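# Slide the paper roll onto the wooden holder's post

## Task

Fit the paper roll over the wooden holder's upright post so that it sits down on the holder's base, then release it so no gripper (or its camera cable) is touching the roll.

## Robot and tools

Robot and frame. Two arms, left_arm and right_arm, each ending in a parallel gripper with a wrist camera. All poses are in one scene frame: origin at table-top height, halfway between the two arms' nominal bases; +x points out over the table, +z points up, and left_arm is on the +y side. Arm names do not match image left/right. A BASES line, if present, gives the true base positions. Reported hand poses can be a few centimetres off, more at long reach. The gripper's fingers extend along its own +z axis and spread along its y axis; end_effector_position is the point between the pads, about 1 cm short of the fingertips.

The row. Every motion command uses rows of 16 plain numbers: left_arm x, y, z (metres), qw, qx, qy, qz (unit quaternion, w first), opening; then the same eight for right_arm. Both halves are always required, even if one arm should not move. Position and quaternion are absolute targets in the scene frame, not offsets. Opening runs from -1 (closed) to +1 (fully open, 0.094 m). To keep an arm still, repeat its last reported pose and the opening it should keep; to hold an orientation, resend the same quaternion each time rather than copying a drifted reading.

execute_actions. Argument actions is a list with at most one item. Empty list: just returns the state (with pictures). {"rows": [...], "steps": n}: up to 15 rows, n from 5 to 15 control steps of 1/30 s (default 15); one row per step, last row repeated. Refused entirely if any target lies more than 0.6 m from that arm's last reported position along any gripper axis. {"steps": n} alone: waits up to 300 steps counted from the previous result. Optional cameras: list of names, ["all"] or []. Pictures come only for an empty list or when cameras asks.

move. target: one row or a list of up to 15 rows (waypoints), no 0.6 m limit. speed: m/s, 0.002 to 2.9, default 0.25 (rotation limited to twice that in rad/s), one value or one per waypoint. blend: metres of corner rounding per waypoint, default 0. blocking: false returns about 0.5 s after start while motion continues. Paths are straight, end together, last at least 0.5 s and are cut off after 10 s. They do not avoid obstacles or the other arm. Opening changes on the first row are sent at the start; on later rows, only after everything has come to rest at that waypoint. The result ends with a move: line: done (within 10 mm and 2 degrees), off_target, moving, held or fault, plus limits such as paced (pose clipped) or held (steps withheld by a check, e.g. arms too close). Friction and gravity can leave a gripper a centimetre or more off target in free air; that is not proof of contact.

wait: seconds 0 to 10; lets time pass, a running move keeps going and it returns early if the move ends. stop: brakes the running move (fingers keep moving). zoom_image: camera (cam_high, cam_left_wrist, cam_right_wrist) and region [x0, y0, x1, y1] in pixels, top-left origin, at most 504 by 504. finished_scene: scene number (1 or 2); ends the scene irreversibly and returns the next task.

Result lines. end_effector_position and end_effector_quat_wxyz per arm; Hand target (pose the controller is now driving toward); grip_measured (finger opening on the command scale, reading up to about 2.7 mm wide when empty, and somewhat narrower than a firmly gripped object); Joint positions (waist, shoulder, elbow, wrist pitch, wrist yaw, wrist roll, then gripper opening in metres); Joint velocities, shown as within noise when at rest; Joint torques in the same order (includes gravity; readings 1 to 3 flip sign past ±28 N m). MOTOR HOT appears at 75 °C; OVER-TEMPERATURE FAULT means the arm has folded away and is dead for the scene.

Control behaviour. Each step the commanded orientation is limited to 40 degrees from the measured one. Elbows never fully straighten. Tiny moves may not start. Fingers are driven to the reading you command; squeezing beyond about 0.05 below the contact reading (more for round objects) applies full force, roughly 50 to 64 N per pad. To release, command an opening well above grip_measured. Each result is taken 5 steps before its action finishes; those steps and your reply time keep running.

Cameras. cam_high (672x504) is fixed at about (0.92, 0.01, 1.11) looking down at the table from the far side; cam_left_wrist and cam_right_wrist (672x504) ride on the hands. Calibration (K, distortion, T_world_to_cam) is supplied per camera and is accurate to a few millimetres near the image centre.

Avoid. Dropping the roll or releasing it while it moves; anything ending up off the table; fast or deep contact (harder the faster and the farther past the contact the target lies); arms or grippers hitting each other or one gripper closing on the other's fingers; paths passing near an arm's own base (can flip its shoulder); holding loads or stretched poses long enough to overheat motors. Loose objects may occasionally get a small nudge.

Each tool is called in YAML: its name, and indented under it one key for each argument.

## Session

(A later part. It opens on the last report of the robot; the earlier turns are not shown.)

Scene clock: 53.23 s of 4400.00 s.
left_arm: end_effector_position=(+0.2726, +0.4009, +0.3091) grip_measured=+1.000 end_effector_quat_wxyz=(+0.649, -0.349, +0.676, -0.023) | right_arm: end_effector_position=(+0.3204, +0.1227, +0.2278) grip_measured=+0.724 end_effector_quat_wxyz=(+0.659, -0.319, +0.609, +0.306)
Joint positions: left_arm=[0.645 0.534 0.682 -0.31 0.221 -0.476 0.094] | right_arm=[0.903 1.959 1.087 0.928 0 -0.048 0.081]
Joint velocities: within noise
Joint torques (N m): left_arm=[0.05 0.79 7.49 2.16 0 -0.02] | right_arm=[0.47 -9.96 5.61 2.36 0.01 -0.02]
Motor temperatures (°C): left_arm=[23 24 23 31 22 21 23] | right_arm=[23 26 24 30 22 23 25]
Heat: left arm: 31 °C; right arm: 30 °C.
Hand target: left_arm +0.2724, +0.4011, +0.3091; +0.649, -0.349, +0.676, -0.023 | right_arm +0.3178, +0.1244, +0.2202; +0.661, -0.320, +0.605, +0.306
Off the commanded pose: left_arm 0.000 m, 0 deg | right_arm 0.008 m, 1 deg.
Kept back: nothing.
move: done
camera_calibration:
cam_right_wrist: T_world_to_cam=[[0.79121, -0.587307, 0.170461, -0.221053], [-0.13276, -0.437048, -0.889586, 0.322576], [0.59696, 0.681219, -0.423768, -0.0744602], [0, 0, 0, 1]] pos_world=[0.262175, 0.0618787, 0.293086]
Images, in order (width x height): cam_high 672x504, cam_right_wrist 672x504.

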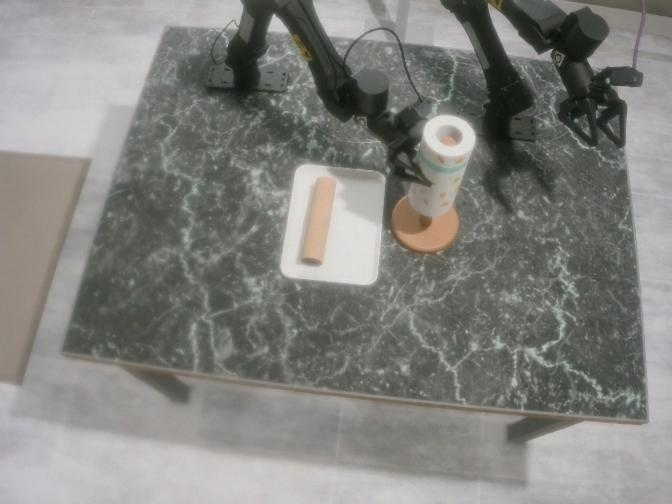

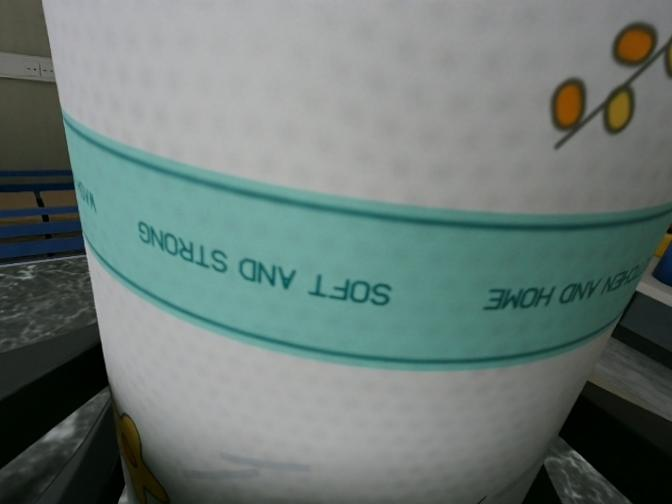

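move:
  target:
    - [0.2724, 0.4011, 0.3091, 0.649, -0.349, 0.676, -0.023, 1.0, 0.318, 0.1245, 0.165, 0.6615, -0.3198, 0.6053, 0.3062, 0.66]
    - [0.2724, 0.4011, 0.3091, 0.649, -0.349, 0.676, -0.023, 1.0, 0.318, 0.1245, 0.127, 0.6615, -0.3198, 0.6053, 0.3062, 0.66]
  speed: [0.12, 0.05]
  cameras: ["cam_high", "cam_right_wrist"]

Scene clock: 56.20 s of 4400.00 s.
left_arm: end_effector_position=(+0.2726, +0.4009, +0.3091) grip_measured=+1.000 end_effector_quat_wxyz=(+0.649, -0.349, +0.676, -0.023) | right_arm: end_effector_position=(+0.3227, +0.1247, +0.1375) grip_measured=+0.724 end_effector_quat_wxyz=(+0.662, -0.316, +0.607, +0.306)
Joint positions: left_arm=[0.645 0.534 0.682 -0.31 0.221 -0.476 0.094] | right_arm=[0.903 2.227 1.031 1.26 0.003 -0.048 0.081]
Joint velocities: within noise
Joint torques (N m): left_arm=[0.09 0.8 7.49 2.16 0 -0.02] | right_arm=[0.43 -10.65 4.18 2.33 -0.01 -0.02]
Motor temperatures (°C): left_arm=[23 24 23 31 22 21 23] | right_arm=[23 26 24 30 22 23 25]
Heat: left arm: 31 °C; right arm: 30 °C.
Hand target: left_arm +0.2724, +0.4011, +0.3091; +0.649, -0.349, +0.676, -0.023 | right_arm +0.3179, +0.1245, +0.1272; +0.661, -0.320, +0.606, +0.306
Off the commanded pose: left_arm 0.000 m, 0 deg | right_arm 0.012 m, 0 deg.
Kept back: nothing.
move: off_target (right_arm)
camera_calibration:
cam_right_wrist: T_world_to_cam=[[0.788396, -0.591092, 0.170418, -0.204923], [-0.130244, -0.431133, -0.892839, 0.242341], [0.601223, 0.681715, -0.416889, -0.117831], [0, 0, 0, 1]] pos_world=[0.263967, 0.0636797, 0.202172]
Images, in order (width x height): cam_high 672x504, cam_right_wrist 672x504.

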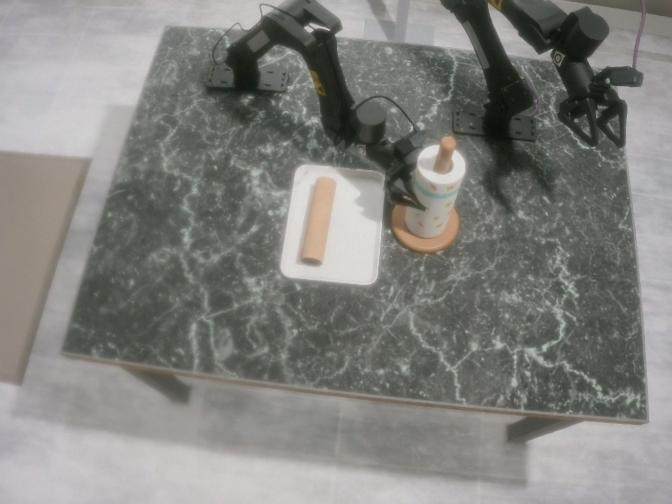

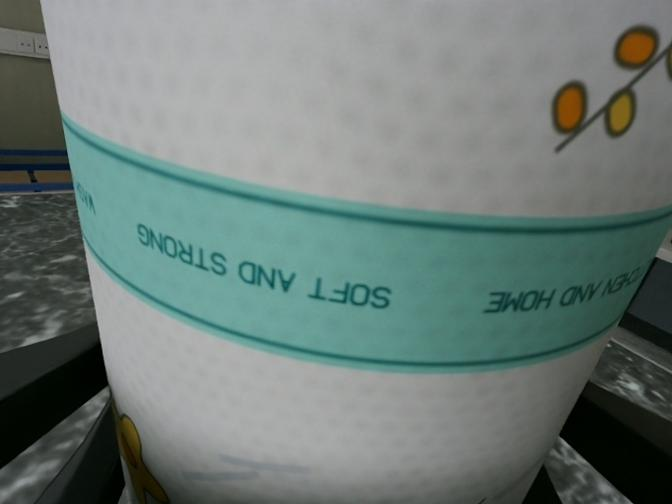

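zoom_image:
  camera: "cam_high"
  region: [385, 180, 475, 260]

zoom_image:
  camera: "cam_high"
  region: [395, 125, 485, 215]

Scaled by 5.600 from the camera's 672x504 image, which has a finer 960x720 frame.

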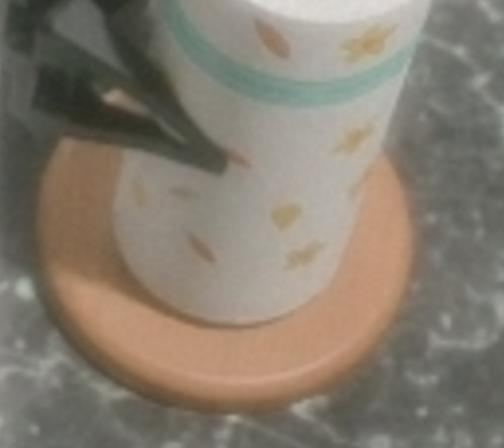

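Scaled by 5.600 from the camera's 672x504 image, which has a finer 960x720 frame.

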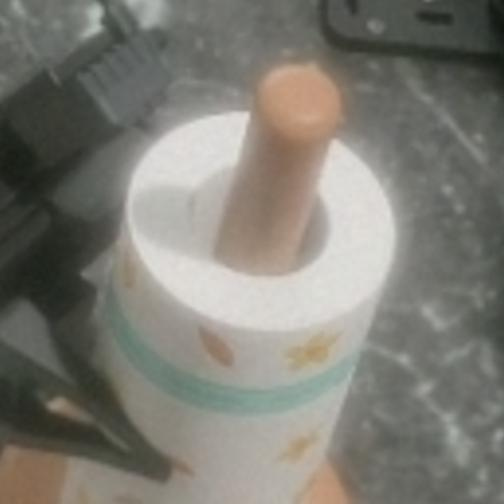

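move:
  target: [0.2724, 0.4011, 0.3091, 0.649, -0.349, 0.676, -0.023, 1.0, 0.318, 0.1245, 0.117, 0.6615, -0.3198, 0.6053, 0.3062, 0.66]
  speed: 0.04
  cameras: ["cam_high"]

zoom_image:
  camera: "cam_high"
  region: [385, 180, 475, 260]

Scene clock: 57.60 s of 4400.00 s.
left_arm: end_effector_position=(+0.2726, +0.4009, +0.3091) grip_measured=+1.000 end_effector_quat_wxyz=(+0.649, -0.349, +0.676, -0.023) | right_arm: end_effector_position=(+0.3224, +0.1244, +0.1346) grip_measured=+0.724 end_effector_quat_wxyz=(+0.668, -0.313, +0.600, +0.309)
Joint positions: left_arm=[0.645 0.534 0.682 -0.31 0.221 -0.476 0.094] | right_arm=[0.903 2.253 1.031 1.306 0.003 -0.048 0.081]
Joint velocities: within noise
Joint torques (N m): left_arm=[0.02 0.81 7.45 2.16 0.02 -0.03] | right_arm=[0.51 -10.02 4.1 2.16 -0.03 -0.02]
Motor temperatures (°C): left_arm=[23 24 23 31 22 21 23] | right_arm=[23 26 24 30 22 23 26]
Heat: left arm: 31 °C; right arm: 30 °C.
Hand target: left_arm +0.2724, +0.4011, +0.3091; +0.649, -0.349, +0.676, -0.023 | right_arm +0.3178, +0.1243, +0.1171; +0.661, -0.320, +0.606, +0.306
Off the commanded pose: left_arm 0.000 m, 0 deg | right_arm 0.018 m, 1 deg.
Kept back: nothing.
move: off_target (right_arm)
Images, in order (width x height): cam_high 672x504.

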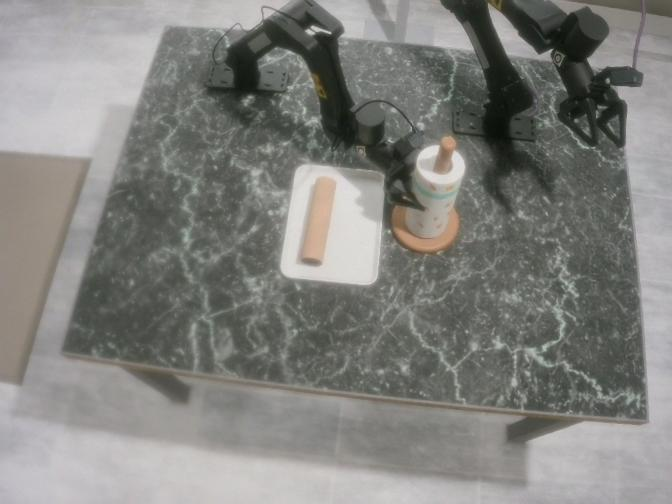

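Scaled by 5.600 from the camera's 672x504 image, which has a finer 960x720 frame.

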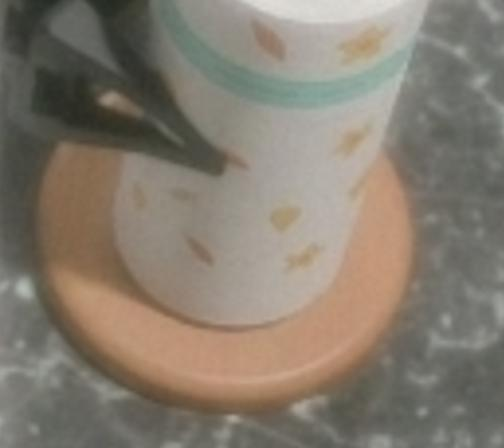

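move:
  target:
    - [0.2724, 0.4011, 0.3091, 0.649, -0.349, 0.676, -0.023, 1.0, 0.3224, 0.1244, 0.1346, 0.668, -0.313, 0.600, 0.309, 1.0]
    - [0.2724, 0.4011, 0.3091, 0.649, -0.349, 0.676, -0.023, 1.0, 0.2554, 0.0374, 0.145, 0.668, -0.313, 0.600, 0.309, 1.0]
  speed: [0.1, 0.22]
  cameras: ["cam_high", "cam_right_wrist"]

zoom_image:
  camera: "cam_high"
  region: [380, 125, 490, 260]

Scene clock: 59.97 s of 4400.00 s.
left_arm: end_effector_position=(+0.2726, +0.4009, +0.3091) grip_measured=+1.000 end_effector_quat_wxyz=(+0.649, -0.349, +0.676, -0.023) | right_arm: end_effector_position=(+0.2584, +0.0410, +0.1210) grip_measured=+0.998 end_effector_quat_wxyz=(+0.646, -0.325, +0.623, +0.298)
Joint positions: left_arm=[0.645 0.534 0.682 -0.31 0.221 -0.476 0.094] | right_arm=[0.903 2.027 0.556 1.483 0.003 -0.048 0.094]
Joint velocities: within noise
Joint torques (N m): left_arm=[0.03 0.7 7.47 2.17 0 -0.05] | right_arm=[-0.03 -12.93 2.76 2.5 -0.03 0.02]
Motor temperatures (°C): left_arm=[23 24 23 31 22 21 23] | right_arm=[23 26 24 31 22 23 25]
Heat: left arm: 31 °C; right arm: 31 °C.
Hand target: left_arm +0.2724, +0.4011, +0.3091; +0.649, -0.349, +0.676, -0.023 | right_arm +0.2556, +0.0377, +0.1443; +0.668, -0.313, +0.600, +0.309
Off the commanded pose: left_arm 0.000 m, 0 deg | right_arm 0.024 m, 4 deg.
Kept back: nothing.
move: off_target (right_arm)
camera_calibration:
cam_right_wrist: T_world_to_cam=[[0.793581, -0.584238, 0.169987, -0.202492], [-0.157216, -0.466766, -0.870294, 0.18882], [0.587803, 0.663924, -0.462268, -0.019209], [0, 0, 0, 1]] pos_world=[0.20167, -0.0174154, 0.18987]
Images, in order (width x height): cam_high 672x504, cam_right_wrist 672x504.

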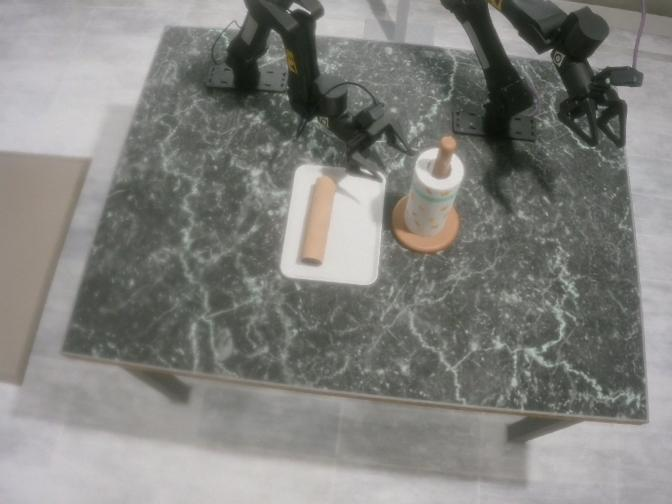

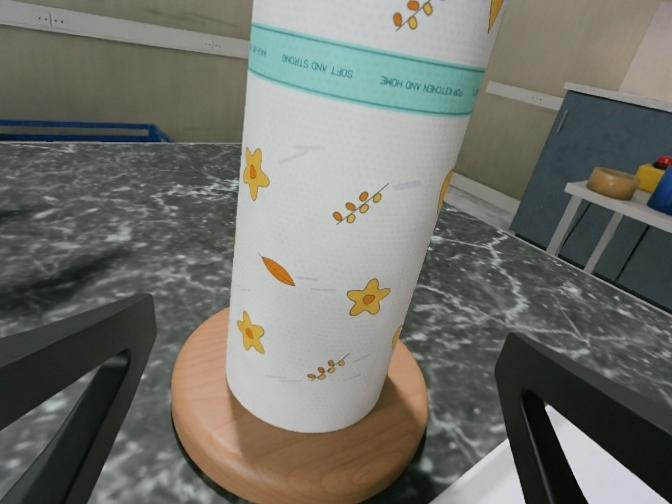

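Scaled by 3.733 from the camera's 672x504 image, which has a finer 960x720 frame.

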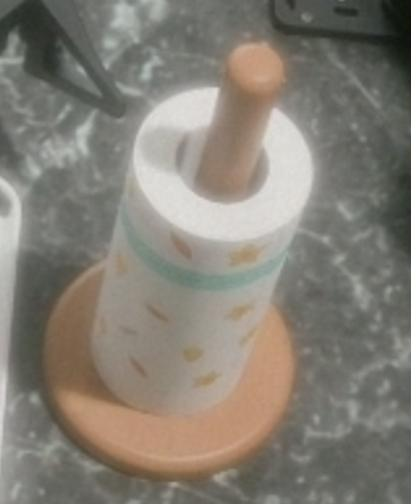

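finished_scene:
  scene: 1

The scene is finished: the task was done.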